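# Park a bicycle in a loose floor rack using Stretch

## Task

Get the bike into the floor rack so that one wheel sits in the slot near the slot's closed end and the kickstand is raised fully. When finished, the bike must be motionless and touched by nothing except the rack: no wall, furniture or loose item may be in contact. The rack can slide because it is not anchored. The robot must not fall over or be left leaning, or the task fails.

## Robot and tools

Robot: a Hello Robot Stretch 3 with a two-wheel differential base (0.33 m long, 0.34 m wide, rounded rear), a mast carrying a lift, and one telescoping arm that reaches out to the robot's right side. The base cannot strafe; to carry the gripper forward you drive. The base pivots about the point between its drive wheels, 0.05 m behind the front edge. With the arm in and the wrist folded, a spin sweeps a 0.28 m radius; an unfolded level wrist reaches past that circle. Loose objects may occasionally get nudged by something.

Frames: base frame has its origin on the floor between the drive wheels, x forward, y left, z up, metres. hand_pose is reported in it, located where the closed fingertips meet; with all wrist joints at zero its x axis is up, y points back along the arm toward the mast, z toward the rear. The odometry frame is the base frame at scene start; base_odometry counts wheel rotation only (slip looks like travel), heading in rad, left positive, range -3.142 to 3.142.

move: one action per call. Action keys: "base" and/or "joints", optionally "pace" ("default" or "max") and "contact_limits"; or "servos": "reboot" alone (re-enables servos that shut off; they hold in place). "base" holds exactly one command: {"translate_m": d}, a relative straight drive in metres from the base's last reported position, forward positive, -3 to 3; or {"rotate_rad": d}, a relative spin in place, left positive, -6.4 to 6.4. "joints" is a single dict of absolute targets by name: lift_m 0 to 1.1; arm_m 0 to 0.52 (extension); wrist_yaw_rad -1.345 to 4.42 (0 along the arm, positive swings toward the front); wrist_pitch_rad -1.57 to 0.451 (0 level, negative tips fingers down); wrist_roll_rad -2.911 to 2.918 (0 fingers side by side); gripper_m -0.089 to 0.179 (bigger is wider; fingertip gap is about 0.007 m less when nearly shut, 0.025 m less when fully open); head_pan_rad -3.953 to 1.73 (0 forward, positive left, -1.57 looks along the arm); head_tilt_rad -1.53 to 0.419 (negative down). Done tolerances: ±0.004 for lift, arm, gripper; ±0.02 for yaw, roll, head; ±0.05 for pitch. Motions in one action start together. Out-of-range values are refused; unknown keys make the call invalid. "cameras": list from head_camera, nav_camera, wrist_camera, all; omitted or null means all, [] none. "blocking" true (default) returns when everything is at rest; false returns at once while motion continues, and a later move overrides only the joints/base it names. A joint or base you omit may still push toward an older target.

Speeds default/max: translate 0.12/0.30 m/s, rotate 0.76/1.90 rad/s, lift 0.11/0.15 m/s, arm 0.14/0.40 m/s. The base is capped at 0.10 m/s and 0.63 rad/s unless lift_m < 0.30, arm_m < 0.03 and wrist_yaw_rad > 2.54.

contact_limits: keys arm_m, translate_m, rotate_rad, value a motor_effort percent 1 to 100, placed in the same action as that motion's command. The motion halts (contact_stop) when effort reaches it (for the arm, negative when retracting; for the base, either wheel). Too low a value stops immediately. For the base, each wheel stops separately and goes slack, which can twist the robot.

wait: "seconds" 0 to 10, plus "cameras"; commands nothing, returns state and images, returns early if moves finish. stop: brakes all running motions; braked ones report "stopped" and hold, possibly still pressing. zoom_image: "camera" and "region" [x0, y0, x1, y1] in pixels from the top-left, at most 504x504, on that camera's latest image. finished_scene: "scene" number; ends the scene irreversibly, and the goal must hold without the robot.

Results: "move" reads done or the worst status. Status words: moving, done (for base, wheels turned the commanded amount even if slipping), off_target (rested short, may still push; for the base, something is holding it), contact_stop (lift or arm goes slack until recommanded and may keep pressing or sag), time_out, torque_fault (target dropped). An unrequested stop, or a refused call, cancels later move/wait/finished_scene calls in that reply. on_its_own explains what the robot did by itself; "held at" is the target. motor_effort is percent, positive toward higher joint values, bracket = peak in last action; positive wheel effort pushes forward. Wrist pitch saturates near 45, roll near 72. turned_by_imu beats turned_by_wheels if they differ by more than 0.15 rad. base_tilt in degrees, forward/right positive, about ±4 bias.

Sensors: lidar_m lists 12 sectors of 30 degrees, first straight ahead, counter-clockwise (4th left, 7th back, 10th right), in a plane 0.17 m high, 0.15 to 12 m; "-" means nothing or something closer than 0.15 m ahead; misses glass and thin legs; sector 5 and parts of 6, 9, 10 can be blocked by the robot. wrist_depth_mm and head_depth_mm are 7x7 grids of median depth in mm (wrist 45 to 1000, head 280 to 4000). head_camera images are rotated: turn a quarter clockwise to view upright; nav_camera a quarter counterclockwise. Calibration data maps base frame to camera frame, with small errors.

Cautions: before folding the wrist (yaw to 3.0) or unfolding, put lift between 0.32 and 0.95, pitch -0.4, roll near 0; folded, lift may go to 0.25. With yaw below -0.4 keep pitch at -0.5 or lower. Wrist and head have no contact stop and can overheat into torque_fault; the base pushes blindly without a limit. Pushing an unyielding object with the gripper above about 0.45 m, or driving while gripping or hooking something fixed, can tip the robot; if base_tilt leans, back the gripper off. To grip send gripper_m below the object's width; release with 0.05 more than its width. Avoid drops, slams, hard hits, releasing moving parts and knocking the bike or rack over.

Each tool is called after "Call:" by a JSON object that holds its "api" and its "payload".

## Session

Call:
{"api": "move", "payload": {"joints": {"head_pan_rad": 0, "head_tilt_rad": -0.5}, "cameras": ["head_camera","nav_camera"]}}

Call:
{"api": "move", "payload": {"joints": {"head_pan_rad": 1.57}, "cameras": ["nav_camera"]}}

Call:
{"api": "move", "payload": {"joints": {"head_pan_rad": -1.57}, "cameras": ["nav_camera"]}}

Call:
{"api": "move", "payload": {"joints": {"head_pan_rad": -3.14}, "cameras": ["nav_camera"]}}

Scene clock: 0.87 s.
move: done
base_odometry: x=+0.000 y=+0.000 heading=+0.000
turned_by_wheels: +0.000
turned_by_imu: +0.000
base_tilt: forward=+0.1 right=-2.3
lidar_m: 0.67 0.64 0.67 0.91 1.52 1.56 2.16 1.27 1.64 2.32 2.24 0.92
head_depth_mm: 724 805 898 1025 1191 1405 1300 / 678 745 829 930 1067 1242 1285 / 639 699 768 855 962 1109 1238 / 600 652 713 791 884 1005 1158 / 567 614 668 732 815 915 1044 / 537 578 628 687 754 840 945 / 511 550 591 644 705 779 867
base_status: not commanded
joint_positions: lift_m=+0.516 arm_m=+0.000 wrist_yaw_rad=+2.981 wrist_pitch_rad=-0.467 wrist_roll_rad=+0.000 gripper_m=+0.037 head_pan_rad=+0.000 head_tilt_rad=-0.493
joint_status: all done
measured_speeds: all 0
motor_effort: left_wheel=+0.6(0.9) right_wheel=-0.4(0.7) lift_m=+25.4(25.8) arm_m=-1.3(1.3) wrist_yaw_rad=-0.2(1.1) wrist_pitch_rad=+1.8(2.0) wrist_roll_rad=-0.5(0.5) gripper_m=+0.3(0.4) head_pan_rad=+0.8(4.0) head_tilt_rad=-2.6(3.8)
hand_pose: x=+0.0137 y=+0.0702 z=+0.5176 quat_wxyz=(+0.219, +0.698, +0.108, +0.673) (m; base frame)
wrist_depth_mm: 132 150 - - - - - / - 149 - - - - - / - 162 - - - - - / - 178 - - - - - / 953 203 228 909 856 - - / 788 769 129 724 129 730 - / 699 692 265 653 647 642 630
pictures: head_camera (sideways), nav_camera (sideways)
camera_calibration:
head_camera: T_world_to_cam=[[-0.474927, -0.00138184, -0.880024, 1.17387], [-0.00448022, 0.99999, 0.00084765, 0.00728538], [0.880014, 0.00434528, -0.474928, 0.571106], [0, 0, 0, 1]] pos_world=[0.0549551, -0.00814481, 1.30426]
nav_camera: T_world_to_cam=[[0.457208, -0.00656014, 0.889336, -1.11698], [0.00683381, -0.999917, -0.0108891, 0.0646624], [0.889334, 0.0110561, -0.457125, 0.549587], [0, 0, 0, 1]] pos_world=[0.0214855, 0.0512532, 1.24531]

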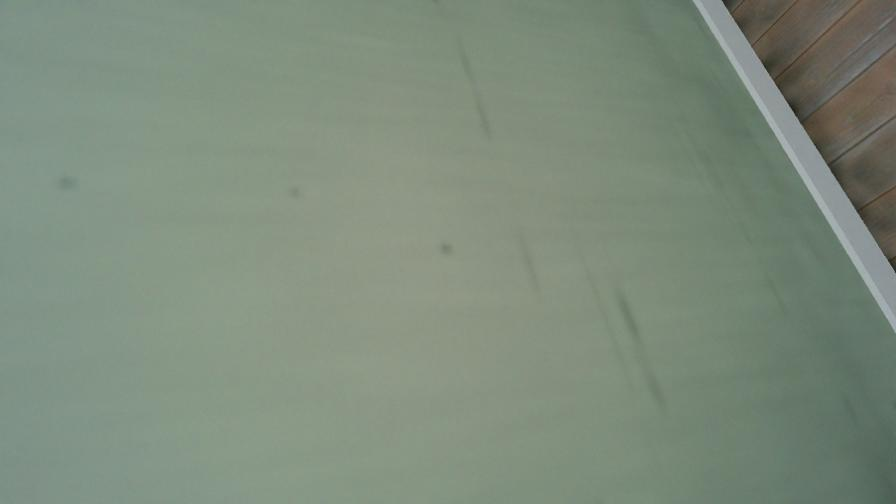

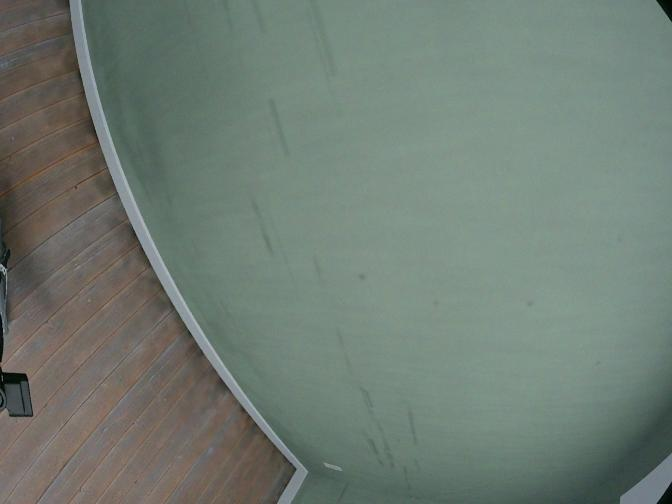

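Scene clock: 2.13 s.
move: done
base_odometry: x=+0.000 y=+0.000 heading=+0.000
turned_by_wheels: +0.000
turned_by_imu: +0.000
base_tilt: forward=+0.0 right=-2.3
lidar_m: 0.67 0.64 0.67 0.91 1.52 1.56 2.16 1.27 1.64 2.33 2.23 0.92
head_depth_mm: 683 720 765 812 871 936 1013 / 763 815 872 937 1011 1101 1191 / 869 932 1009 1096 1208 1329 1292 / 1002 1092 1196 1330 1481 1506 1295 / 1199 1323 1490 1685 1847 1565 1294 / 1329 1439 1551 1719 1860 1575 1289 / 1269 1354 1465 1594 1743 1575 1326
base_status: not commanded
joint_positions: lift_m=+0.516 arm_m=+0.000 wrist_yaw_rad=+2.981 wrist_pitch_rad=-0.467 wrist_roll_rad=+0.000 gripper_m=+0.037 head_pan_rad=+1.565 head_tilt_rad=-0.494
joint_status: all done
measured_speeds: all 0
motor_effort: left_wheel=+0.6(0.8) right_wheel=-0.6(0.9) lift_m=+24.7(25.5) arm_m=-2.3(2.4) wrist_yaw_rad=+0.4(1.3) wrist_pitch_rad=+1.6(1.9) wrist_roll_rad=-0.5(0.6) gripper_m=-0.1(0.7) head_pan_rad=+3.1(4.4) head_tilt_rad=-2.5(3.8)
hand_pose: x=+0.0137 y=+0.0702 z=+0.5176 quat_wxyz=(+0.219, +0.698, +0.108, +0.673) (m; base frame)
wrist_depth_mm: 132 150 - - - - - / - 149 - - - - - / - 161 - - - - - / - 178 - - - - - / 967 203 226 904 850 - - / 799 764 129 717 129 729 - / 692 704 265 655 635 636 635
pictures: nav_camera (sideways)
camera_calibration:
nav_camera: T_world_to_cam=[[0.00935716, 0.457449, 0.889186, -1.11406], [0.99994, 0.000716627, -0.0108913, 0.0586073], [-0.00561945, 0.889235, -0.457416, 0.555425], [0, 0, 0, 1]] pos_world=[-0.0450582, 0.0156801, 1.2453]

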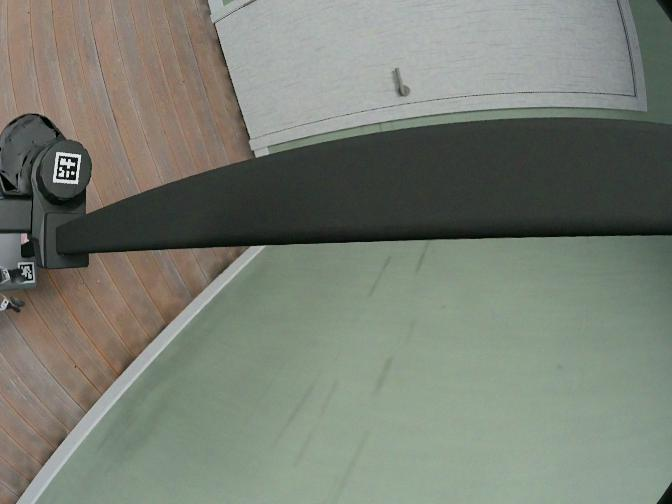

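Scene clock: 3.90 s.
move: done
base_odometry: x=+0.000 y=+0.000 heading=+0.000
turned_by_wheels: +0.000
turned_by_imu: +0.000
base_tilt: forward=+0.1 right=-2.3
lidar_m: 0.67 0.64 0.67 0.91 1.52 1.56 2.16 1.27 1.64 2.33 2.23 0.92
head_depth_mm: 2642 2870 3232 2711 1997 1568 1297 / 2444 2697 3013 2762 2007 1573 1288 / 2285 2524 2725 2742 2010 1557 1292 / 2151 2391 2599 2681 2002 1574 1284 / 2067 2210 2451 2590 1983 1570 1299 / 1964 2100 2281 2459 1995 1583 1291 / 1862 1971 2150 2346 2019 1567 1289
base_status: not commanded
joint_positions: lift_m=+0.516 arm_m=+0.000 wrist_yaw_rad=+2.981 wrist_pitch_rad=-0.467 wrist_roll_rad=+0.000 gripper_m=+0.037 head_pan_rad=-1.565 head_tilt_rad=-0.494
joint_status: all done
measured_speeds: all 0
motor_effort: left_wheel=+0.6(0.9) right_wheel=-0.4(0.7) lift_m=+23.6(24.9) arm_m=-3.7(4.1) wrist_yaw_rad=-0.2(1.0) wrist_pitch_rad=+1.6(1.8) wrist_roll_rad=-0.6(0.7) gripper_m=-0.2(0.7) head_pan_rad=-2.1(4.8) head_tilt_rad=-3.0(3.4)
hand_pose: x=+0.0137 y=+0.0702 z=+0.5176 quat_wxyz=(+0.219, +0.698, +0.108, +0.673) (m; base frame)
wrist_depth_mm: 132 150 - - - - - / - 149 - - - - - / - 161 - - - - - / - 178 - - - - - / 944 203 228 912 849 - - / 797 755 129 730 129 720 - / 689 692 265 661 638 648 628
pictures: nav_camera (sideways)
camera_calibration:
nav_camera: T_world_to_cam=[[-0.00375964, -0.457723, 0.889087, -1.11385], [-0.999857, -0.0129457, -0.0108928, 0.070808], [0.0164958, -0.889001, -0.457609, 0.555541], [0, 0, 0, 1]] pos_world=[0.0574462, -0.0150409, 1.2453]

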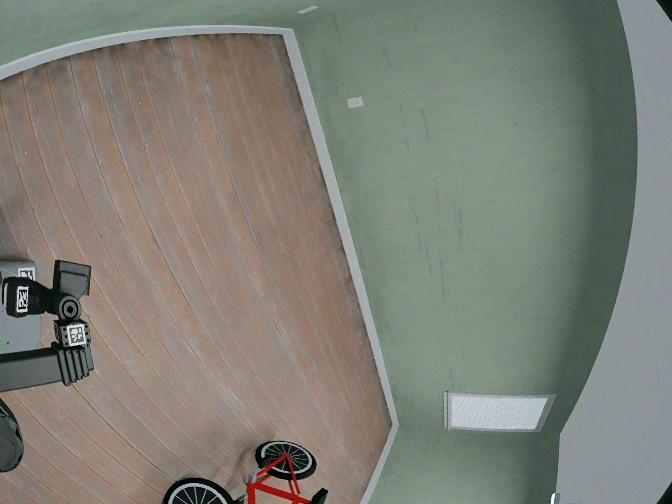

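Scene clock: 5.17 s.
move: done
base_odometry: x=+0.000 y=+0.000 heading=+0.000
turned_by_wheels: +0.000
turned_by_imu: +0.000
base_tilt: forward=+0.2 right=-2.3
lidar_m: 0.67 0.64 0.67 0.91 1.52 1.57 2.16 1.27 1.64 2.33 2.23 0.92
head_depth_mm: 1695 1778 1907 2019 1989 1574 1294 / 1891 2013 2172 2309 1998 1564 1287 / 2158 2328 2535 2601 1996 1572 1294 / 2512 2733 2995 2746 1991 1562 1291 / 2967 3320 3639 2728 1985 1571 1293 / 3479 3823 - 2767 2006 1571 1294 / 3443 3664 3826 2723 2000 1523 1292
base_status: not commanded
joint_positions: lift_m=+0.516 arm_m=+0.000 wrist_yaw_rad=+2.981 wrist_pitch_rad=-0.467 wrist_roll_rad=+0.000 gripper_m=+0.037 head_pan_rad=-3.135 head_tilt_rad=-0.494
joint_status: all done
measured_speeds: all 0
motor_effort: left_wheel=+0.3(1.0) right_wheel=-0.3(0.9) lift_m=+22.9(23.8) arm_m=-4.4(4.9) wrist_yaw_rad=+0.6(1.0) wrist_pitch_rad=+1.8(1.9) wrist_roll_rad=-0.5(0.6) gripper_m=+0.0(0.6) head_pan_rad=-2.4(4.8) head_tilt_rad=-2.8(3.4)
hand_pose: x=+0.0137 y=+0.0702 z=+0.5176 quat_wxyz=(+0.219, +0.698, +0.108, +0.673) (m; base frame)
wrist_depth_mm: 132 150 - - - - - / - 149 - - - - - / - 161 - - - - - / - 178 - - - - - / 964 203 227 895 848 - - / 791 765 129 724 129 722 - / 684 691 263 659 628 646 624
pictures: nav_camera (sideways)
camera_calibration:
nav_camera: T_world_to_cam=[[-0.457748, 0.00339559, 0.889076, -1.11106], [-0.0137404, 0.999846, -0.010893, 0.0647929], [-0.888976, -0.0172025, -0.45763, 0.561093], [0, 0, 0, 1]] pos_world=[-0.00889862, -0.0513581, 1.2453]

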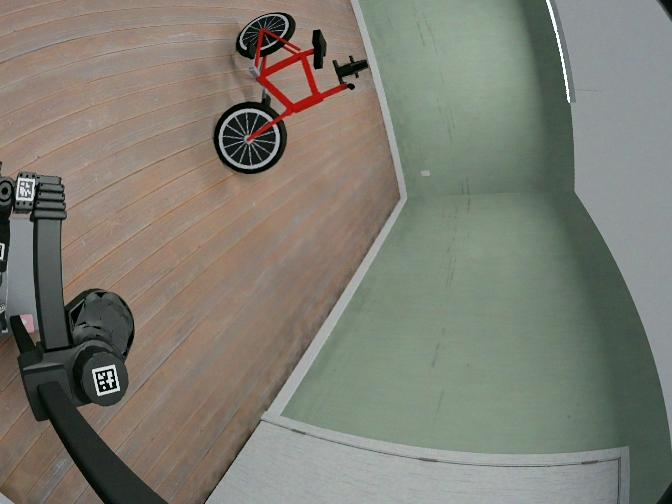

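Call:
{"api": "move", "payload": {"joints": {"head_pan_rad": -2.3, "head_tilt_rad": -0.5}, "cameras": ["head_camera","nav_camera"]}}

Call:
{"api": "move", "payload": {"joints": {"head_pan_rad": -0.8, "head_tilt_rad": -0.8}, "cameras": ["nav_camera"]}}

Scene clock: 6.27 s.
move: done
base_odometry: x=+0.000 y=+0.000 heading=+0.000
turned_by_wheels: +0.000
turned_by_imu: +0.000
base_tilt: forward=+0.1 right=-2.3
lidar_m: 0.67 0.64 0.67 0.91 1.52 1.56 2.16 1.27 1.63 2.32 2.24 0.92
head_depth_mm: 3322 3553 3783 2700 1541 1527 1289 / 3385 3734 3867 2751 1567 1556 1293 / 3553 3805 - 2464 1932 1573 1294 / 3634 3860 - 2622 1908 1561 1291 / 3666 - - 2737 1989 1561 1300 / 3752 - - 2772 1999 1580 1292 / 3324 3442 3541 2710 1992 1563 1281
base_status: not commanded
joint_positions: lift_m=+0.516 arm_m=+0.000 wrist_yaw_rad=+2.981 wrist_pitch_rad=-0.467 wrist_roll_rad=+0.000 gripper_m=+0.037 head_pan_rad=-2.305 head_tilt_rad=-0.494
joint_status: all done
measured_speeds: all 0
motor_effort: left_wheel=+0.5(0.8) right_wheel=-0.5(0.8) lift_m=+22.5(23.1) arm_m=-5.5(5.8) wrist_yaw_rad=-0.3(1.2) wrist_pitch_rad=+1.5(1.8) wrist_roll_rad=-0.4(0.6) gripper_m=+0.2(0.5) head_pan_rad=+2.2(4.2) head_tilt_rad=-2.6(4.0)
hand_pose: x=+0.0137 y=+0.0702 z=+0.5176 quat_wxyz=(+0.219, +0.698, +0.108, +0.673) (m; base frame)
wrist_depth_mm: 132 150 - - - - - / - 149 - - - - - / - 161 - - - - - / - 178 - - - - - / 943 203 227 891 849 - - / 800 757 129 715 129 728 - / 689 705 266 664 640 655 624
pictures: head_camera (sideways), nav_camera (sideways)
camera_calibration:
head_camera: T_world_to_cam=[[0.317622, 0.353765, -0.879754, 1.16869], [0.745145, -0.666902, 0.000850197, 0.00270934], [-0.586409, -0.655814, -0.475429, 0.580702], [0, 0, 0, 1]] pos_world=[-0.0326899, -0.0307998, 1.30424]
nav_camera: T_world_to_cam=[[-0.311643, -0.335295, 0.889076, -1.11196], [-0.746665, 0.665111, -0.010893, 0.0692638], [-0.587682, -0.667236, -0.45763, 0.559255], [0, 0, 0, 1]] pos_world=[0.0338472, -0.0457461, 1.2453]

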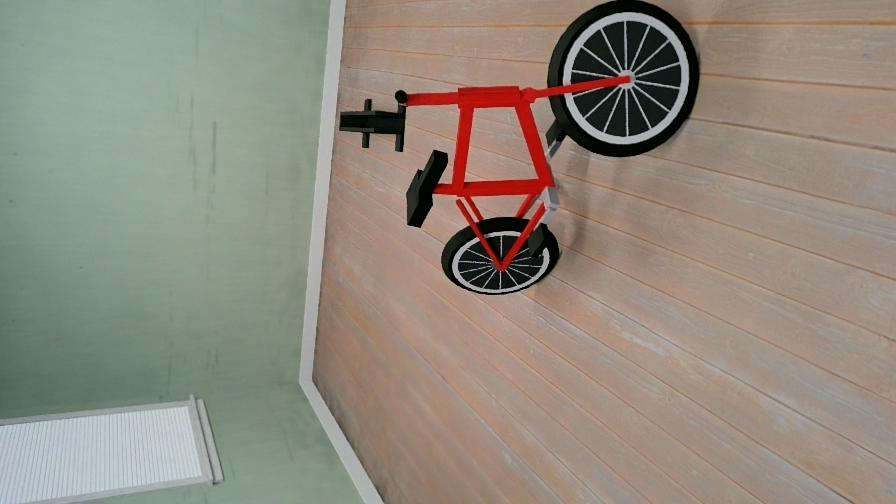

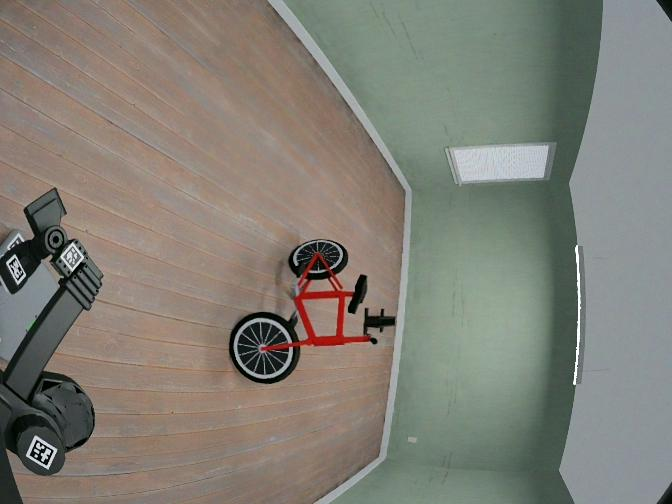

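Scene clock: 7.50 s.
move: done
base_odometry: x=+0.000 y=+0.000 heading=+0.000
turned_by_wheels: +0.000
turned_by_imu: +0.000
base_tilt: forward=+0.1 right=-2.3
lidar_m: 0.67 0.64 0.67 0.91 1.52 1.56 2.15 1.27 1.64 2.32 2.24 0.93
head_depth_mm: 1839 2109 2249 1819 1512 1297 1131 / 1862 2130 2262 1808 1524 1288 1135 / 1931 2198 2267 1819 1518 1297 1134 / 1966 2256 2244 1803 1504 1296 1131 / 1728 1901 2041 1812 1498 1296 1132 / 1333 1435 1534 1652 1508 1285 1131 / 1079 1143 1214 1297 1372 1289 1135
base_status: not commanded
joint_positions: lift_m=+0.516 arm_m=+0.000 wrist_yaw_rad=+2.981 wrist_pitch_rad=-0.467 wrist_roll_rad=+0.000 gripper_m=+0.037 head_pan_rad=-0.805 head_tilt_rad=-0.790
joint_status: all done
measured_speeds: all 0
motor_effort: left_wheel=+0.6(1.1) right_wheel=-0.5(0.8) lift_m=+22.1(22.6) arm_m=-6.8(6.9) wrist_yaw_rad=+0.0(1.3) wrist_pitch_rad=+1.7(1.8) wrist_roll_rad=-0.6(0.6) gripper_m=+0.2(0.6) head_pan_rad=+2.3(7.4) head_tilt_rad=-4.6(6.2)
hand_pose: x=+0.0137 y=+0.0702 z=+0.5176 quat_wxyz=(+0.219, +0.698, +0.108, +0.673) (m; base frame)
wrist_depth_mm: 132 150 - - - - - / - 149 - - - - - / - 161 - - - - - / - 178 - - - - - / 937 203 227 888 846 - - / 808 764 129 725 130 723 - / 688 701 266 669 635 639 632
pictures: nav_camera (sideways)
camera_calibration:
nav_camera: T_world_to_cam=[[0.47828, -0.507193, 0.71694, -0.892361], [-0.718668, -0.695243, -0.0124109, 0.0710647], [0.504742, -0.509306, -0.697024, 0.864032], [0, 0, 0, 1]] pos_world=[0.0417575, 0.0368639, 1.2429]

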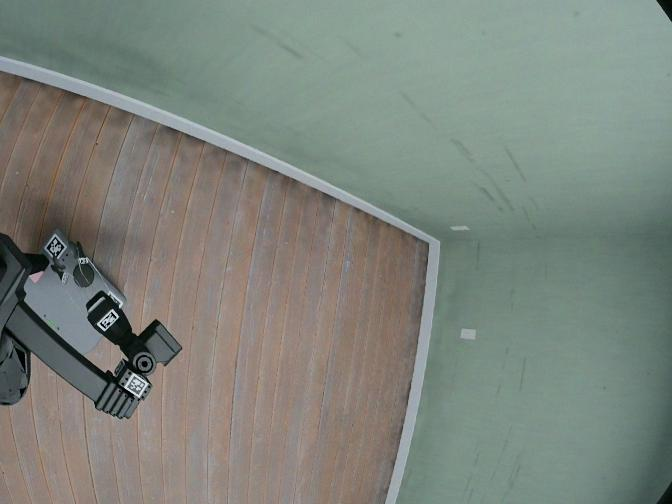

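Call:
{"api": "move", "payload": {"joints": {"head_pan_rad": -3.9, "head_tilt_rad": -0.6}, "cameras": ["nav_camera"]}}

Call:
{"api": "move", "payload": {"joints": {"head_pan_rad": 1.0, "head_tilt_rad": -0.9}, "cameras": ["nav_camera"]}}

Scene clock: 9.37 s.
move: done
base_odometry: x=+0.000 y=+0.000 heading=+0.000
turned_by_wheels: +0.000
turned_by_imu: +0.000
base_tilt: forward=+0.2 right=-2.3
lidar_m: 0.67 0.64 0.67 0.91 1.52 1.56 2.16 1.27 1.64 2.33 2.23 0.92
head_depth_mm: - - - - - - 1193 / 1236 - - - - - - / 1264 1397 1569 1776 1761 1440 1242 / 1293 1448 1621 1827 1771 1436 1215 / 1335 1493 1678 1914 1763 1427 1220 / 1383 1554 1766 2013 1751 1433 1211 / 1429 1603 1818 2056 1770 1438 1207
base_status: not commanded
joint_positions: lift_m=+0.516 arm_m=+0.000 wrist_yaw_rad=+2.981 wrist_pitch_rad=-0.467 wrist_roll_rad=+0.000 gripper_m=+0.037 head_pan_rad=-3.895 head_tilt_rad=-0.606
joint_status: all done
measured_speeds: all 0
motor_effort: left_wheel=+0.5(0.9) right_wheel=-0.4(0.8) lift_m=+21.8(22.2) arm_m=-8.1(8.3) wrist_yaw_rad=-0.3(1.1) wrist_pitch_rad=+1.7(1.9) wrist_roll_rad=-0.5(0.6) gripper_m=+0.4(0.7) head_pan_rad=-2.3(5.6) head_tilt_rad=+2.2(4.7)
hand_pose: x=+0.0137 y=+0.0702 z=+0.5176 quat_wxyz=(+0.219, +0.698, +0.108, +0.673) (m; base frame)
wrist_depth_mm: 132 150 - - - - - / - 149 - - - - - / - 161 - - - - - / - 177 - - - - - / 946 203 228 893 853 - - / 809 766 129 717 130 725 - / 691 695 264 657 647 643 624
pictures: nav_camera (sideways)
camera_calibration:
nav_camera: T_world_to_cam=[[-0.400027, 0.383969, 0.832194, -1.03724], [0.679778, 0.733326, -0.0115895, 0.0614676], [-0.614719, 0.561071, -0.554364, 0.685282], [0, 0, 0, 1]] pos_world=[-0.0354508, -0.0313012, 1.24379]

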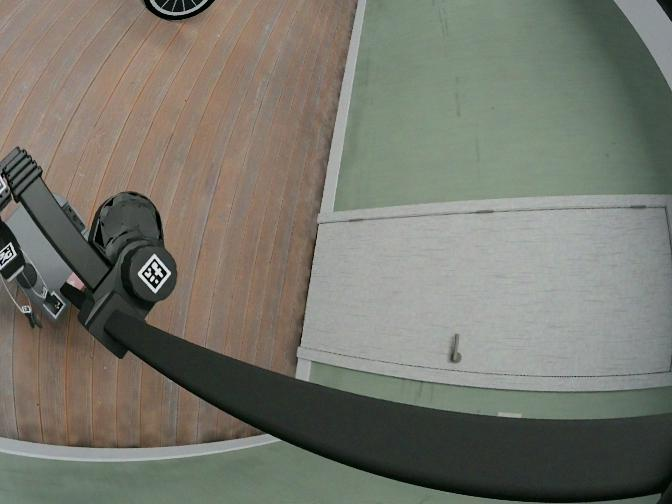

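Scene clock: 11.73 s.
move: done
base_odometry: x=+0.000 y=+0.000 heading=+0.000
turned_by_wheels: +0.000
turned_by_imu: +0.000
base_tilt: forward=+0.1 right=-2.3
lidar_m: 0.67 0.65 0.67 0.91 1.52 1.55 2.16 1.27 1.64 2.33 2.24 0.92
head_depth_mm: 525 598 698 832 1030 1213 1103 / 549 629 739 892 1126 1237 1105 / 576 664 787 960 1237 1248 1099 / 605 704 840 1048 1331 1239 1107 / 636 746 904 1146 1391 1241 1107 / 670 796 974 1264 1424 1239 1098 / 710 854 1073 1416 1411 1240 1105
base_status: not commanded
joint_positions: lift_m=+0.516 arm_m=+0.000 wrist_yaw_rad=+2.981 wrist_pitch_rad=-0.467 wrist_roll_rad=+0.000 gripper_m=+0.037 head_pan_rad=+0.995 head_tilt_rad=-0.889
joint_status: all done
measured_speeds: all 0
motor_effort: left_wheel=+0.6(1.0) right_wheel=-0.5(0.8) lift_m=+22.0(22.4) arm_m=-10.0(10.1) wrist_yaw_rad=+0.5(1.1) wrist_pitch_rad=+1.4(2.0) wrist_roll_rad=-0.6(0.7) gripper_m=+0.3(0.6) head_pan_rad=+2.3(6.4) head_tilt_rad=-5.7(7.1)
hand_pose: x=+0.0137 y=+0.0702 z=+0.5176 quat_wxyz=(+0.219, +0.698, +0.108, +0.673) (m; base frame)
wrist_depth_mm: 133 150 - - - - - / - 149 - - - - - / - 161 - - - - - / - 178 - - - - - / 928 203 227 882 849 - - / 796 763 129 719 129 736 - / 687 698 263 665 644 642 634
pictures: nav_camera (sideways)
camera_calibration:
nav_camera: T_world_to_cam=[[0.42201, 0.637571, 0.644524, -0.797652], [0.839665, -0.542957, -0.0126818, 0.0619098], [0.341863, 0.546536, -0.764479, 0.95275], [0, 0, 0, 1]] pos_world=[-0.041076, 0.0214624, 1.24325]

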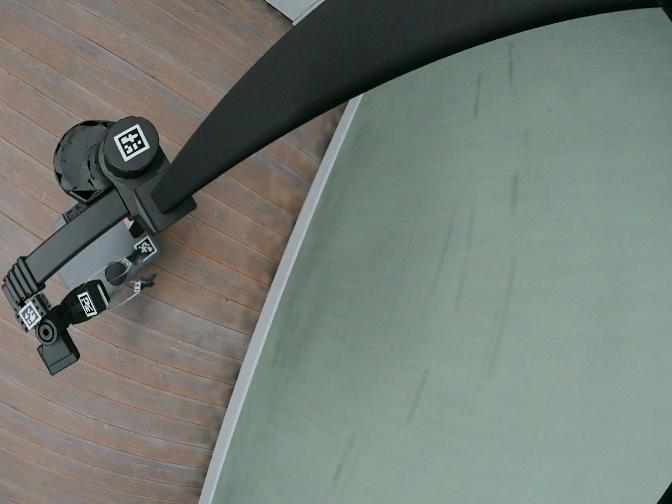

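Call:
{"api": "move", "payload": {"joints": {"head_pan_rad": 1.73, "head_tilt_rad": -0.9}, "cameras": ["nav_camera"]}}

Call:
{"api": "move", "payload": {"joints": {"head_pan_rad": -3.6, "head_tilt_rad": -1.0}, "cameras": ["nav_camera"]}}

Call:
{"api": "move", "payload": {"joints": {"head_pan_rad": -2.6, "head_tilt_rad": -0.6}, "cameras": ["nav_camera"]}}

Scene clock: 12.97 s.
move: done
base_odometry: x=+0.000 y=+0.000 heading=+0.000
turned_by_wheels: +0.000
turned_by_imu: +0.000
base_tilt: forward=+0.1 right=-2.3
lidar_m: 0.67 0.64 0.67 0.91 1.52 1.56 2.16 1.27 1.64 2.33 2.24 0.92
head_depth_mm: 849 927 1014 1122 1242 1244 1109 / 992 1100 1221 1391 1388 1234 1105 / 1184 1336 1540 1634 1414 1237 1104 / 1414 1630 1847 1648 1422 1245 1093 / 1402 1611 1861 1637 1418 1204 437 / 1347 1549 1812 1683 - 313 444 / 1290 1460 - - - 1219 430
base_status: not commanded
joint_positions: lift_m=+0.516 arm_m=+0.000 wrist_yaw_rad=+2.981 wrist_pitch_rad=-0.467 wrist_roll_rad=+0.000 gripper_m=+0.037 head_pan_rad=+1.725 head_tilt_rad=-0.889
joint_status: all done
measured_speeds: all 0
motor_effort: left_wheel=+0.7(1.3) right_wheel=-0.5(0.8) lift_m=+21.8(22.3) arm_m=-11.3(11.3) wrist_yaw_rad=+0.5(1.1) wrist_pitch_rad=+1.6(2.0) wrist_roll_rad=-0.6(0.7) gripper_m=+0.2(0.6) head_pan_rad=+2.3(6.2) head_tilt_rad=-4.4(6.4)
hand_pose: x=+0.0137 y=+0.0702 z=+0.5176 quat_wxyz=(+0.219, +0.698, +0.108, +0.673) (m; base frame)
wrist_depth_mm: 132 150 - - - - - / - 149 - - - - - / - 162 - - - - - / - 178 - - - - - / 961 202 228 897 850 - - / 804 779 129 719 130 736 - / 680 697 266 664 642 650 628
pictures: nav_camera (sideways)
camera_calibration:
nav_camera: T_world_to_cam=[[-0.110708, 0.756527, 0.644524, -0.794403], [0.987778, 0.155353, -0.0126818, 0.0610063], [-0.109722, 0.635242, -0.764479, 0.955505], [0, 0, 0, 1]] pos_world=[-0.0433669, -0.0154671, 1.24325]

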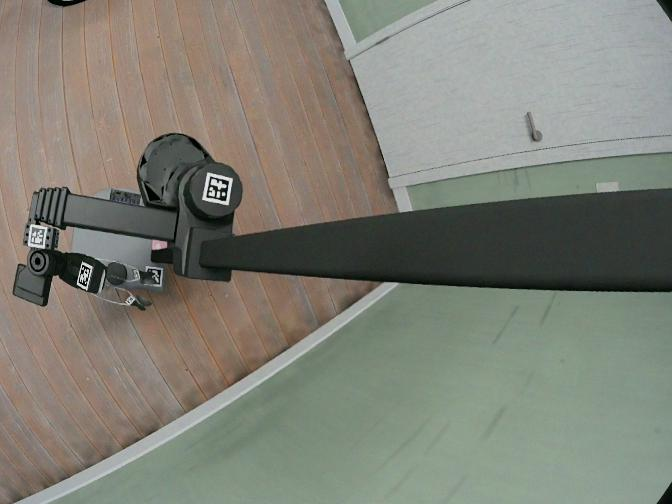

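Scene clock: 15.47 s.
move: done
base_odometry: x=+0.000 y=+0.000 heading=+0.000
turned_by_wheels: +0.000
turned_by_imu: +0.000
base_tilt: forward=+0.2 right=-2.3
lidar_m: 0.67 0.65 0.67 0.91 1.52 1.56 2.16 1.27 1.64 2.33 2.24 0.92
head_depth_mm: 1378 1574 1716 1562 - 1168 1094 / 1449 1700 1758 1528 1367 343 1072 / 1558 1820 1760 1516 1346 473 867 / 1691 1958 1768 1516 580 497 941 / 1809 2020 1752 1525 1347 529 918 / 1970 2080 1762 1531 1347 1205 476 / 2111 2082 1758 1532 1347 1205 464
base_status: not commanded
joint_positions: lift_m=+0.516 arm_m=+0.000 wrist_yaw_rad=+2.981 wrist_pitch_rad=-0.467 wrist_roll_rad=+0.000 gripper_m=+0.037 head_pan_rad=-3.595 head_tilt_rad=-0.988
joint_status: all done
measured_speeds: all 0
motor_effort: left_wheel=+0.6(0.9) right_wheel=-0.8(0.8) lift_m=+21.8(22.5) arm_m=-13.1(13.3) wrist_yaw_rad=+0.0(1.3) wrist_pitch_rad=+1.9(1.9) wrist_roll_rad=-0.5(0.7) gripper_m=+0.5(0.5) head_pan_rad=-2.4(6.7) head_tilt_rad=-5.9(8.1)
hand_pose: x=+0.0137 y=+0.0702 z=+0.5176 quat_wxyz=(+0.219, +0.698, +0.108, +0.673) (m; base frame)
wrist_depth_mm: 132 150 - - - - - / - 149 - - - - - / - 161 - - - - - / - 178 - - - - - / 956 202 228 879 843 - - / 785 750 129 727 130 725 - / 696 710 264 660 634 652 629
pictures: nav_camera (sideways)
camera_calibration:
nav_camera: T_world_to_cam=[[-0.738444, 0.36682, 0.565813, -0.688022], [0.436944, 0.899397, -0.0128284, 0.0645556], [-0.513596, 0.237756, -0.824434, 1.03592], [0, 0, 0, 1]] pos_world=[-0.00422852, -0.0519763, 1.24417]

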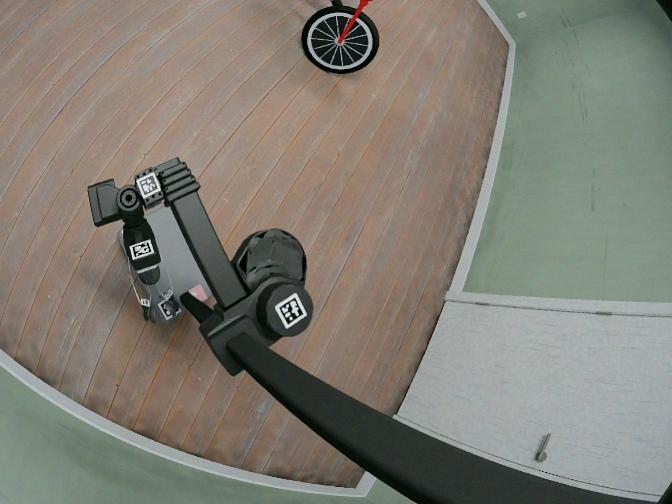

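Scene clock: 16.53 s.
move: done
base_odometry: x=+0.000 y=+0.000 heading=+0.000
turned_by_wheels: +0.000
turned_by_imu: +0.000
base_tilt: forward=+0.1 right=-2.3
lidar_m: 0.67 0.64 0.67 0.91 1.52 1.56 2.16 1.27 1.64 2.32 2.24 0.92
head_depth_mm: 3465 3797 3181 2271 1756 1434 1212 / 3475 3802 3198 2260 1758 1429 1213 / 3456 3797 3199 2248 1649 1442 1210 / 3469 3810 3190 1632 1664 1427 1213 / 3509 3855 3135 2075 1704 1428 1213 / 3428 3827 3218 1905 1747 1440 1217 / 3412 3866 3205 2118 1764 1443 1214
base_status: not commanded
joint_positions: lift_m=+0.516 arm_m=+0.000 wrist_yaw_rad=+2.981 wrist_pitch_rad=-0.467 wrist_roll_rad=+0.000 gripper_m=+0.037 head_pan_rad=-2.605 head_tilt_rad=-0.606
joint_status: all done
measured_speeds: all 0
motor_effort: left_wheel=+0.6(1.0) right_wheel=-0.3(0.7) lift_m=+22.1(22.5) arm_m=-13.0(13.3) wrist_yaw_rad=+0.0(1.2) wrist_pitch_rad=+1.6(1.8) wrist_roll_rad=-0.4(0.6) gripper_m=-0.5(0.5) head_pan_rad=+2.4(5.1) head_tilt_rad=+2.6(4.1)
hand_pose: x=+0.0137 y=+0.0702 z=+0.5176 quat_wxyz=(+0.219, +0.698, +0.108, +0.673) (m; base frame)
wrist_depth_mm: 132 150 - - - - - / - 149 - - - - - / - 161 - - - - - / - 178 - - - - - / 954 202 227 922 862 - - / 791 780 129 730 130 737 - / 683 696 265 670 646 641 624
pictures: nav_camera (sideways)
camera_calibration:
nav_camera: T_world_to_cam=[[-0.48008, -0.277716, 0.832104, -1.03663], [-0.515675, 0.856706, -0.0115904, 0.0687611], [-0.70965, -0.43466, -0.554498, 0.686036], [0, 0, 0, 1]] pos_world=[0.0246377, -0.0486048, 1.24379]

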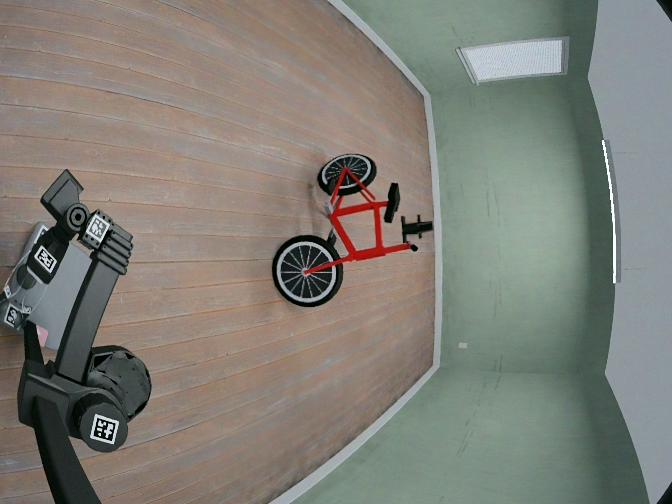

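Call:
{"api": "zoom_image", "payload": {"camera": "nav_camera", "region": [260, 130, 460, 320]}}

Scaled by 2.520 from the camera's 672x504 image, which has a finer 792x594 frame.

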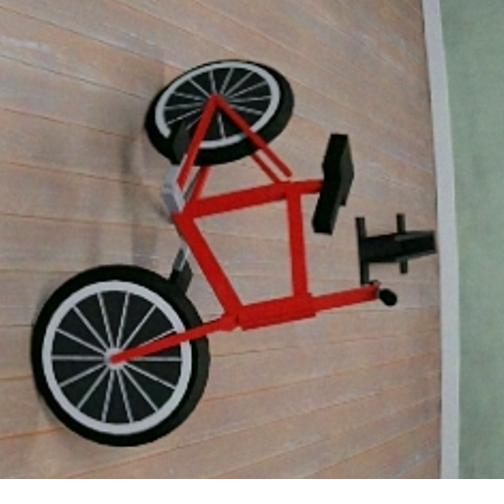

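Call:
{"api": "move", "payload": {"base": {"rotate_rad": -0.19}, "joints": {"lift_m": 0.27}, "pace": "max", "cameras": []}}

Call:
{"api": "move", "payload": {"base": {"translate_m": -1.32}, "joints": {"head_pan_rad": -2.3, "head_tilt_rad": -0.45}, "pace": "max", "cameras": ["head_camera","nav_camera"]}}

Scene clock: 20.33 s.
move: done
base_odometry: x=+0.000 y=+0.000 heading=-0.190
turned_by_wheels: -0.190
turned_by_imu: -0.192
base_tilt: forward=+0.1 right=-2.3
lidar_m: 0.72 0.64 0.65 0.78 1.46 1.51 1.84 1.27 1.27 2.50 2.24 1.17
head_depth_mm: 2694 2841 2849 2280 1776 1437 1207 / 3375 3517 3156 2254 1781 1430 1210 / 3606 - 3191 2277 1745 1429 1215 / 3526 3843 3181 2271 1723 1451 1214 / 3429 3767 3199 2257 1652 1437 1212 / 3406 3763 3251 1828 1656 1446 1218 / 3361 3668 3215 1927 1767 1435 1216
base_status: done
joint_positions: lift_m=+0.270 arm_m=+0.000 wrist_yaw_rad=+2.981 wrist_pitch_rad=-0.467 wrist_roll_rad=+0.000 gripper_m=+0.037 head_pan_rad=-2.605 head_tilt_rad=-0.606
joint_status: all done
measured_speeds: all 0
motor_effort: left_wheel=+7.3(11.2) right_wheel=-6.2(8.8) lift_m=+21.7(24.2) arm_m=-11.9(12.9) wrist_yaw_rad=+0.4(1.5) wrist_pitch_rad=+1.8(2.0) wrist_roll_rad=-0.4(0.6) gripper_m=+0.3(0.6) head_pan_rad=+2.7(3.7) head_tilt_rad=+2.6(3.7)
hand_pose: x=+0.0137 y=+0.0701 z=+0.2717 quat_wxyz=(+0.219, +0.698, +0.108, +0.673) (m; base frame)
wrist_depth_mm: 133 150 - - - - - / - 149 - - - - - / 935 161 890 823 - - - / 711 178 678 678 664 621 - / 576 205 228 556 545 539 535 / 498 280 129 275 129 457 452 / 253 257 234 244 406 403 396
pictures: none
No camera images: "cameras" was empty.

Scene clock: 26.10 s.
move: done
base_odometry: x=-1.296 y=+0.249 heading=-0.189
turned_by_wheels: +0.000
turned_by_imu: -0.001
base_tilt: forward=+0.1 right=-2.4
lidar_m: 1.83 1.63 1.16 0.70 0.66 0.66 0.79 1.48 3.14 0.72 0.72 2.97
head_depth_mm: 2522 2712 2841 2637 2087 1619 1328 / 2568 2803 3039 2997 2098 1630 1323 / 2617 2814 3077 2979 2102 1615 1326 / 2637 2846 3159 3004 2092 1627 1321 / 2682 2900 3102 2944 2097 1628 1318 / 2707 2905 3139 2969 2111 1622 1329 / 2689 2928 3257 2732 2094 1624 1320
base_status: done
joint_positions: lift_m=+0.270 arm_m=+0.000 wrist_yaw_rad=+2.981 wrist_pitch_rad=-0.467 wrist_roll_rad=+0.000 gripper_m=+0.037 head_pan_rad=-2.305 head_tilt_rad=-0.457
joint_status: all done
measured_speeds: all 0
motor_effort: left_wheel=+1.7(6.7) right_wheel=-4.9(12.0) lift_m=+29.4(31.1) arm_m=-9.3(12.1) wrist_yaw_rad=-0.8(1.2) wrist_pitch_rad=+1.6(2.1) wrist_roll_rad=-0.5(0.7) gripper_m=+0.1(0.8) head_pan_rad=+2.5(5.3) head_tilt_rad=+4.0(4.5)
hand_pose: x=+0.0137 y=+0.0701 z=+0.2717 quat_wxyz=(+0.219, +0.698, +0.108, +0.673) (m; base frame)
wrist_depth_mm: 132 140 - - - - - / 141 149 - - - - - / - 161 826 853 851 825 812 / - 178 685 678 663 647 638 / 561 204 228 561 547 538 532 / 496 279 129 276 130 459 453 / 253 257 233 245 403 398 399
pictures: head_camera (sideways), nav_camera (sideways)
camera_calibration:
head_camera: T_world_to_cam=[[0.295795, 0.329724, -0.896542, 1.19072], [0.745294, -0.666736, 0.00068587, 0.00292233], [-0.59753, -0.66839, -0.442958, 0.538519], [0, 0, 0, 1]] pos_world=[-0.0326039, -0.0307189, 1.30607]
nav_camera: T_world_to_cam=[[-0.289599, -0.31101, 0.90521, -1.13314], [-0.747059, 0.664673, -0.0106361, 0.0689323], [-0.598361, -0.679325, -0.424831, 0.51664], [0, 0, 0, 1]] pos_world=[0.0324777, -0.0472676, 1.24595]

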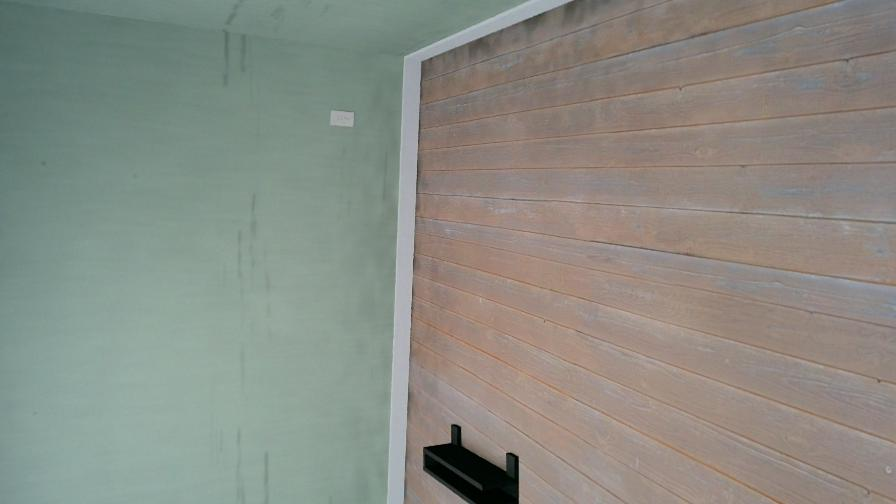

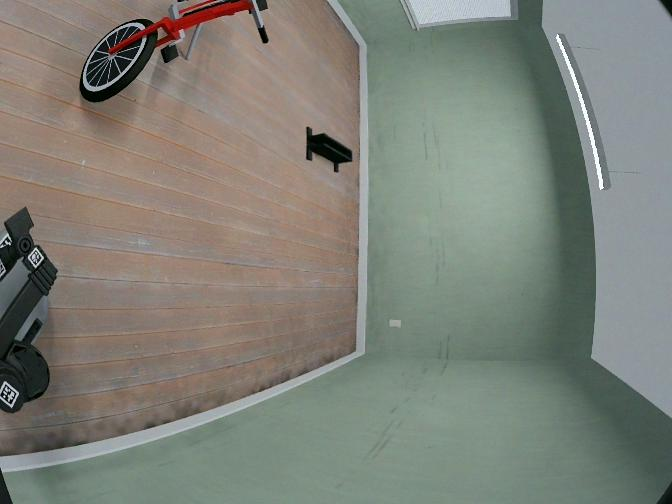

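Call:
{"api": "move", "payload": {}}

Call:
{"api": "zoom_image", "payload": {"camera": "nav_camera", "region": [270, 70, 400, 220]}}

Call:
{"api": "zoom_image", "payload": {"camera": "head_camera", "region": [390, 380, 560, 504]}}

Scene clock: 26.93 s.
base_odometry: x=-1.296 y=+0.249 heading=-0.189
turned_by_wheels: +0.000
turned_by_imu: +0.000
base_tilt: forward=+0.1 right=-2.4
lidar_m: 1.83 1.64 1.16 0.70 0.66 0.66 0.79 1.48 3.13 0.72 0.72 2.97
head_depth_mm: 2554 2699 2824 2675 2086 1626 1326 / 2592 2811 3017 2979 2082 1618 1322 / 2605 2865 3068 2967 2090 1614 1322 / 2662 2870 3146 2931 2087 1615 1331 / 2650 2860 3141 2950 2102 1621 1329 / 2718 2963 3174 2919 2093 1606 1318 / 2705 2922 3195 2746 2098 1621 1332
base_status: done
joint_positions: lift_m=+0.270 arm_m=+0.000 wrist_yaw_rad=+2.981 wrist_pitch_rad=-0.467 wrist_roll_rad=+0.000 gripper_m=+0.037 head_pan_rad=-2.305 head_tilt_rad=-0.457
joint_status: all done
measured_speeds: all 0
motor_effort: left_wheel=+2.4(6.7) right_wheel=-4.7(12.0) lift_m=+29.0(31.1) arm_m=-9.0(12.1) wrist_yaw_rad=+0.2(1.2) wrist_pitch_rad=+1.9(2.1) wrist_roll_rad=-0.5(0.7) gripper_m=-0.1(0.8) head_pan_rad=+2.1(5.3) head_tilt_rad=+3.0(4.5)
hand_pose: x=+0.0137 y=+0.0701 z=+0.2717 quat_wxyz=(+0.219, +0.698, +0.108, +0.673) (m; base frame)
wrist_depth_mm: 132 140 - - - - - / 141 149 - - - - - / - 161 847 857 851 855 794 / - 178 682 682 671 657 640 / 564 205 228 547 551 538 528 / 492 280 129 274 130 463 450 / 254 257 235 244 403 399 395
pictures: head_camera (sideways), nav_camera (sideways), wrist_camera
camera_calibration:
head_camera: T_world_to_cam=[[0.295794, 0.329725, -0.896542, 1.19072], [0.745294, -0.666735, 0.000685869, 0.00292233], [-0.59753, -0.66839, -0.442958, 0.538519], [0, 0, 0, 1]] pos_world=[-0.0326039, -0.0307189, 1.30607]
nav_camera: T_world_to_cam=[[-0.289599, -0.31101, 0.90521, -1.13314], [-0.747059, 0.664673, -0.0106361, 0.0689323], [-0.598361, -0.679325, -0.424831, 0.51664], [0, 0, 0, 1]] pos_world=[0.0324777, -0.0472676, 1.24595]
wrist_camera: T_world_to_cam=[[0.981709, -0.182134, -0.0554445, 0.0180299], [-0.148099, -0.547551, -0.823562, 0.297668], [0.11964, 0.81671, -0.56451, 0.259976], [0, 0, 0, 1]] pos_world=[-0.00471938, -0.0460524, 0.392907]

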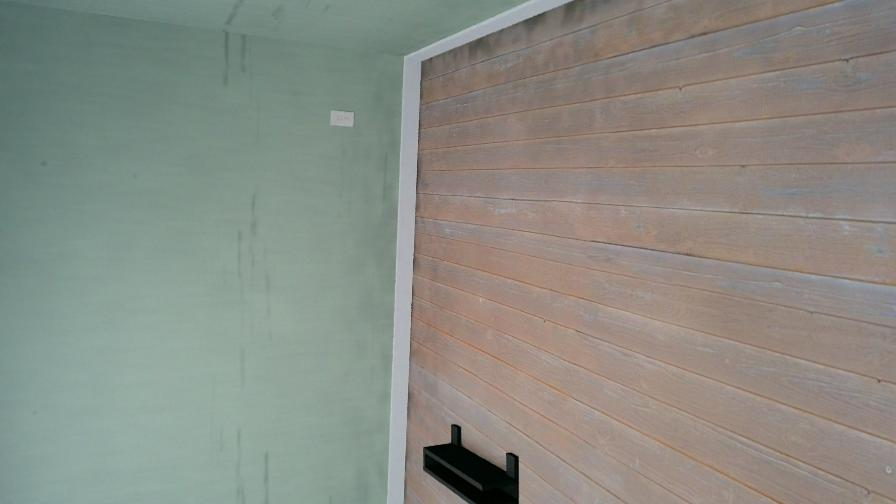

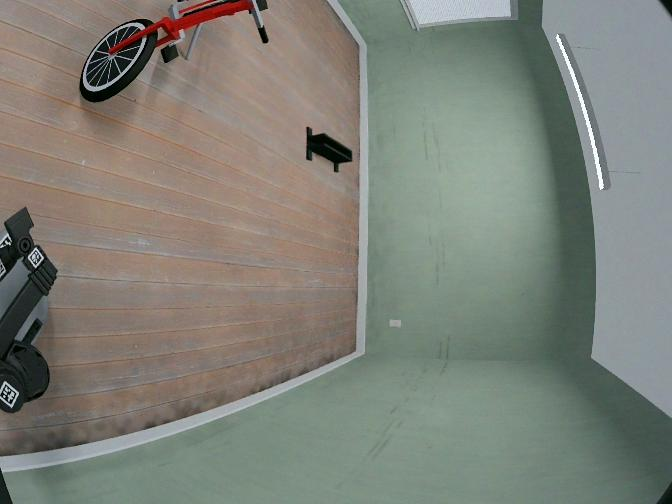

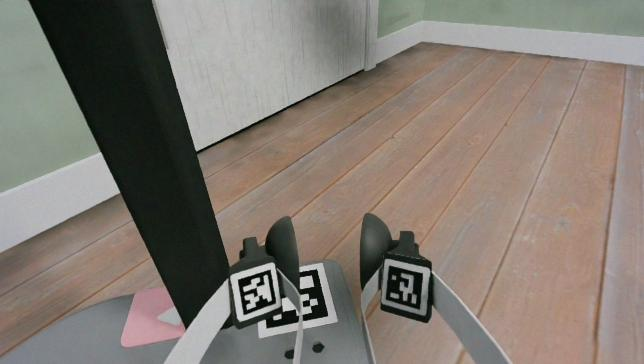

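Scaled by 3.360 from the camera's 672x504 image, which has a finer 792x594 frame.

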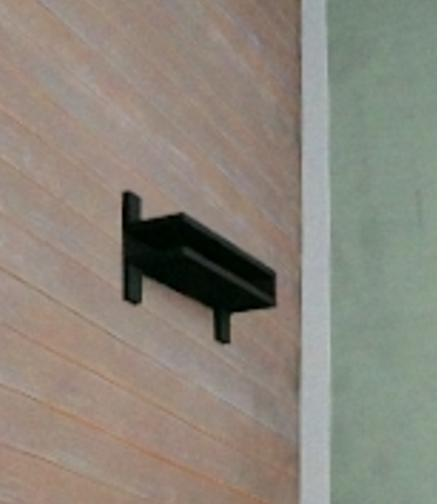

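Scaled by 2.965 from the camera's 896x504 image, which has a finer 1280x720 frame.

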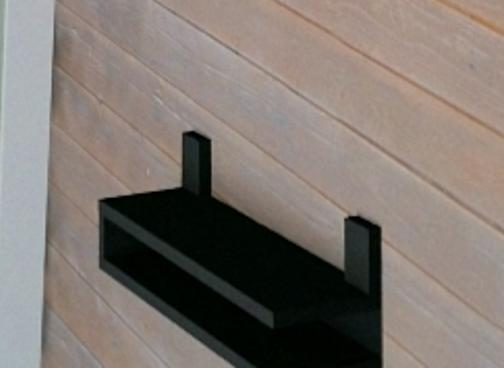

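Call:
{"api": "move", "payload": {"base": {"rotate_rad": -1.672}, "joints": {"head_pan_rad": -0.6, "head_tilt_rad": -0.6}, "pace": "max"}}

Scene clock: 30.80 s.
move: done
base_odometry: x=-1.296 y=+0.249 heading=-1.861
turned_by_wheels: -1.672
turned_by_imu: -1.691
base_tilt: forward=+0.1 right=-2.2
lidar_m: 3.54 0.71 3.09 1.94 1.64 1.40 0.75 0.66 0.66 0.75 1.24 3.11
head_depth_mm: 2529 2737 2929 2316 1796 1454 1218 / 2593 2844 3038 2311 1773 1454 1223 / 2640 2865 3098 2311 1785 1462 1220 / 2630 2933 3093 2310 1779 1458 1216 / 2671 2969 3191 2344 1781 1447 1222 / 2726 3021 3219 2309 1774 1452 1217 / 2722 3046 3285 2323 1790 1450 1216
base_status: done
joint_positions: lift_m=+0.270 arm_m=+0.000 wrist_yaw_rad=+2.981 wrist_pitch_rad=-0.467 wrist_roll_rad=+0.000 gripper_m=+0.037 head_pan_rad=-0.605 head_tilt_rad=-0.593
joint_status: all done
measured_speeds: all 0
motor_effort: left_wheel=+5.6(16.3) right_wheel=-5.2(10.5) lift_m=+27.0(28.4) arm_m=-13.2(13.2) wrist_yaw_rad=+0.0(1.2) wrist_pitch_rad=+1.8(2.1) wrist_roll_rad=-0.5(0.7) gripper_m=-0.1(0.5) head_pan_rad=+2.1(4.4) head_tilt_rad=-3.5(4.8)
hand_pose: x=+0.0137 y=+0.0701 z=+0.2717 quat_wxyz=(+0.219, +0.698, +0.108, +0.673) (m; base frame)
wrist_depth_mm: 132 150 - - - - - / - 149 - - - - - / 940 161 892 866 852 826 787 / 713 178 688 681 672 644 638 / 583 205 228 557 546 540 530 / 485 280 129 276 129 457 456 / 253 259 233 246 401 402 396
pictures: head_camera (sideways), nav_camera (sideways), wrist_camera
camera_calibration:
head_camera: T_world_to_cam=[[-0.461322, 0.317417, -0.82851, 1.10661], [0.565269, 0.824905, 0.00128848, 0.00323613], [0.683851, -0.467737, -0.559973, 0.682955], [0, 0, 0, 1]] pos_world=[0.0416364, -0.0344839, 1.29927]
nav_camera: T_world_to_cam=[[0.443064, -0.314444, 0.839535, -1.05195], [-0.564122, -0.825611, -0.011514, 0.0689574], [0.69675, -0.468499, -0.543183, 0.662735], [0, 0, 0, 1]] pos_world=[0.043221, 0.0366429, 1.24393]
wrist_camera: T_world_to_cam=[[0.981709, -0.182134, -0.0554444, 0.0180264], [-0.148098, -0.547551, -0.823562, 0.297658], [0.11964, 0.81671, -0.56451, 0.259991], [0, 0, 0, 1]] pos_world=[-0.00471942, -0.0460715, 0.392907]

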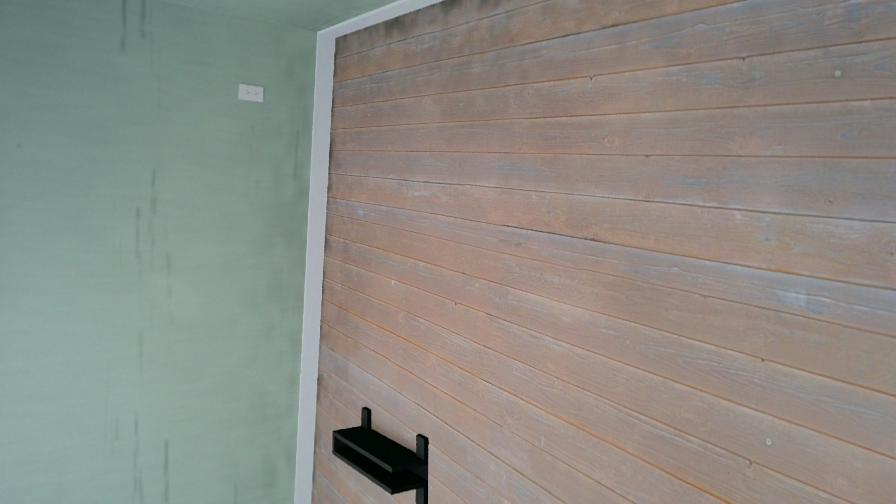

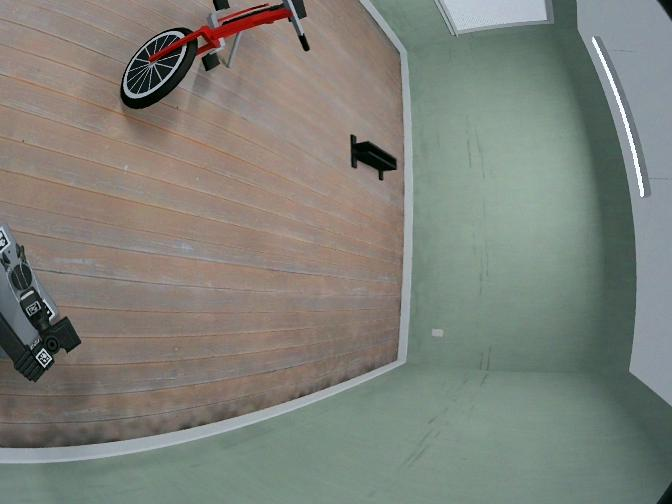

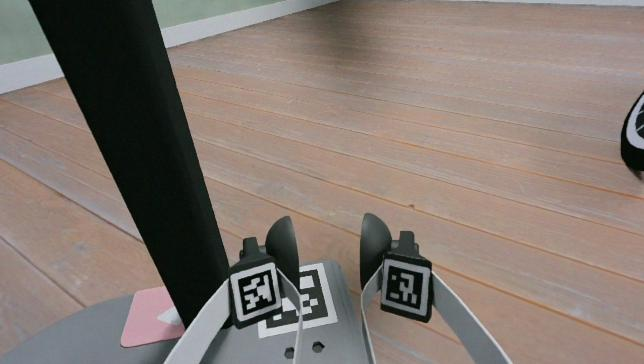

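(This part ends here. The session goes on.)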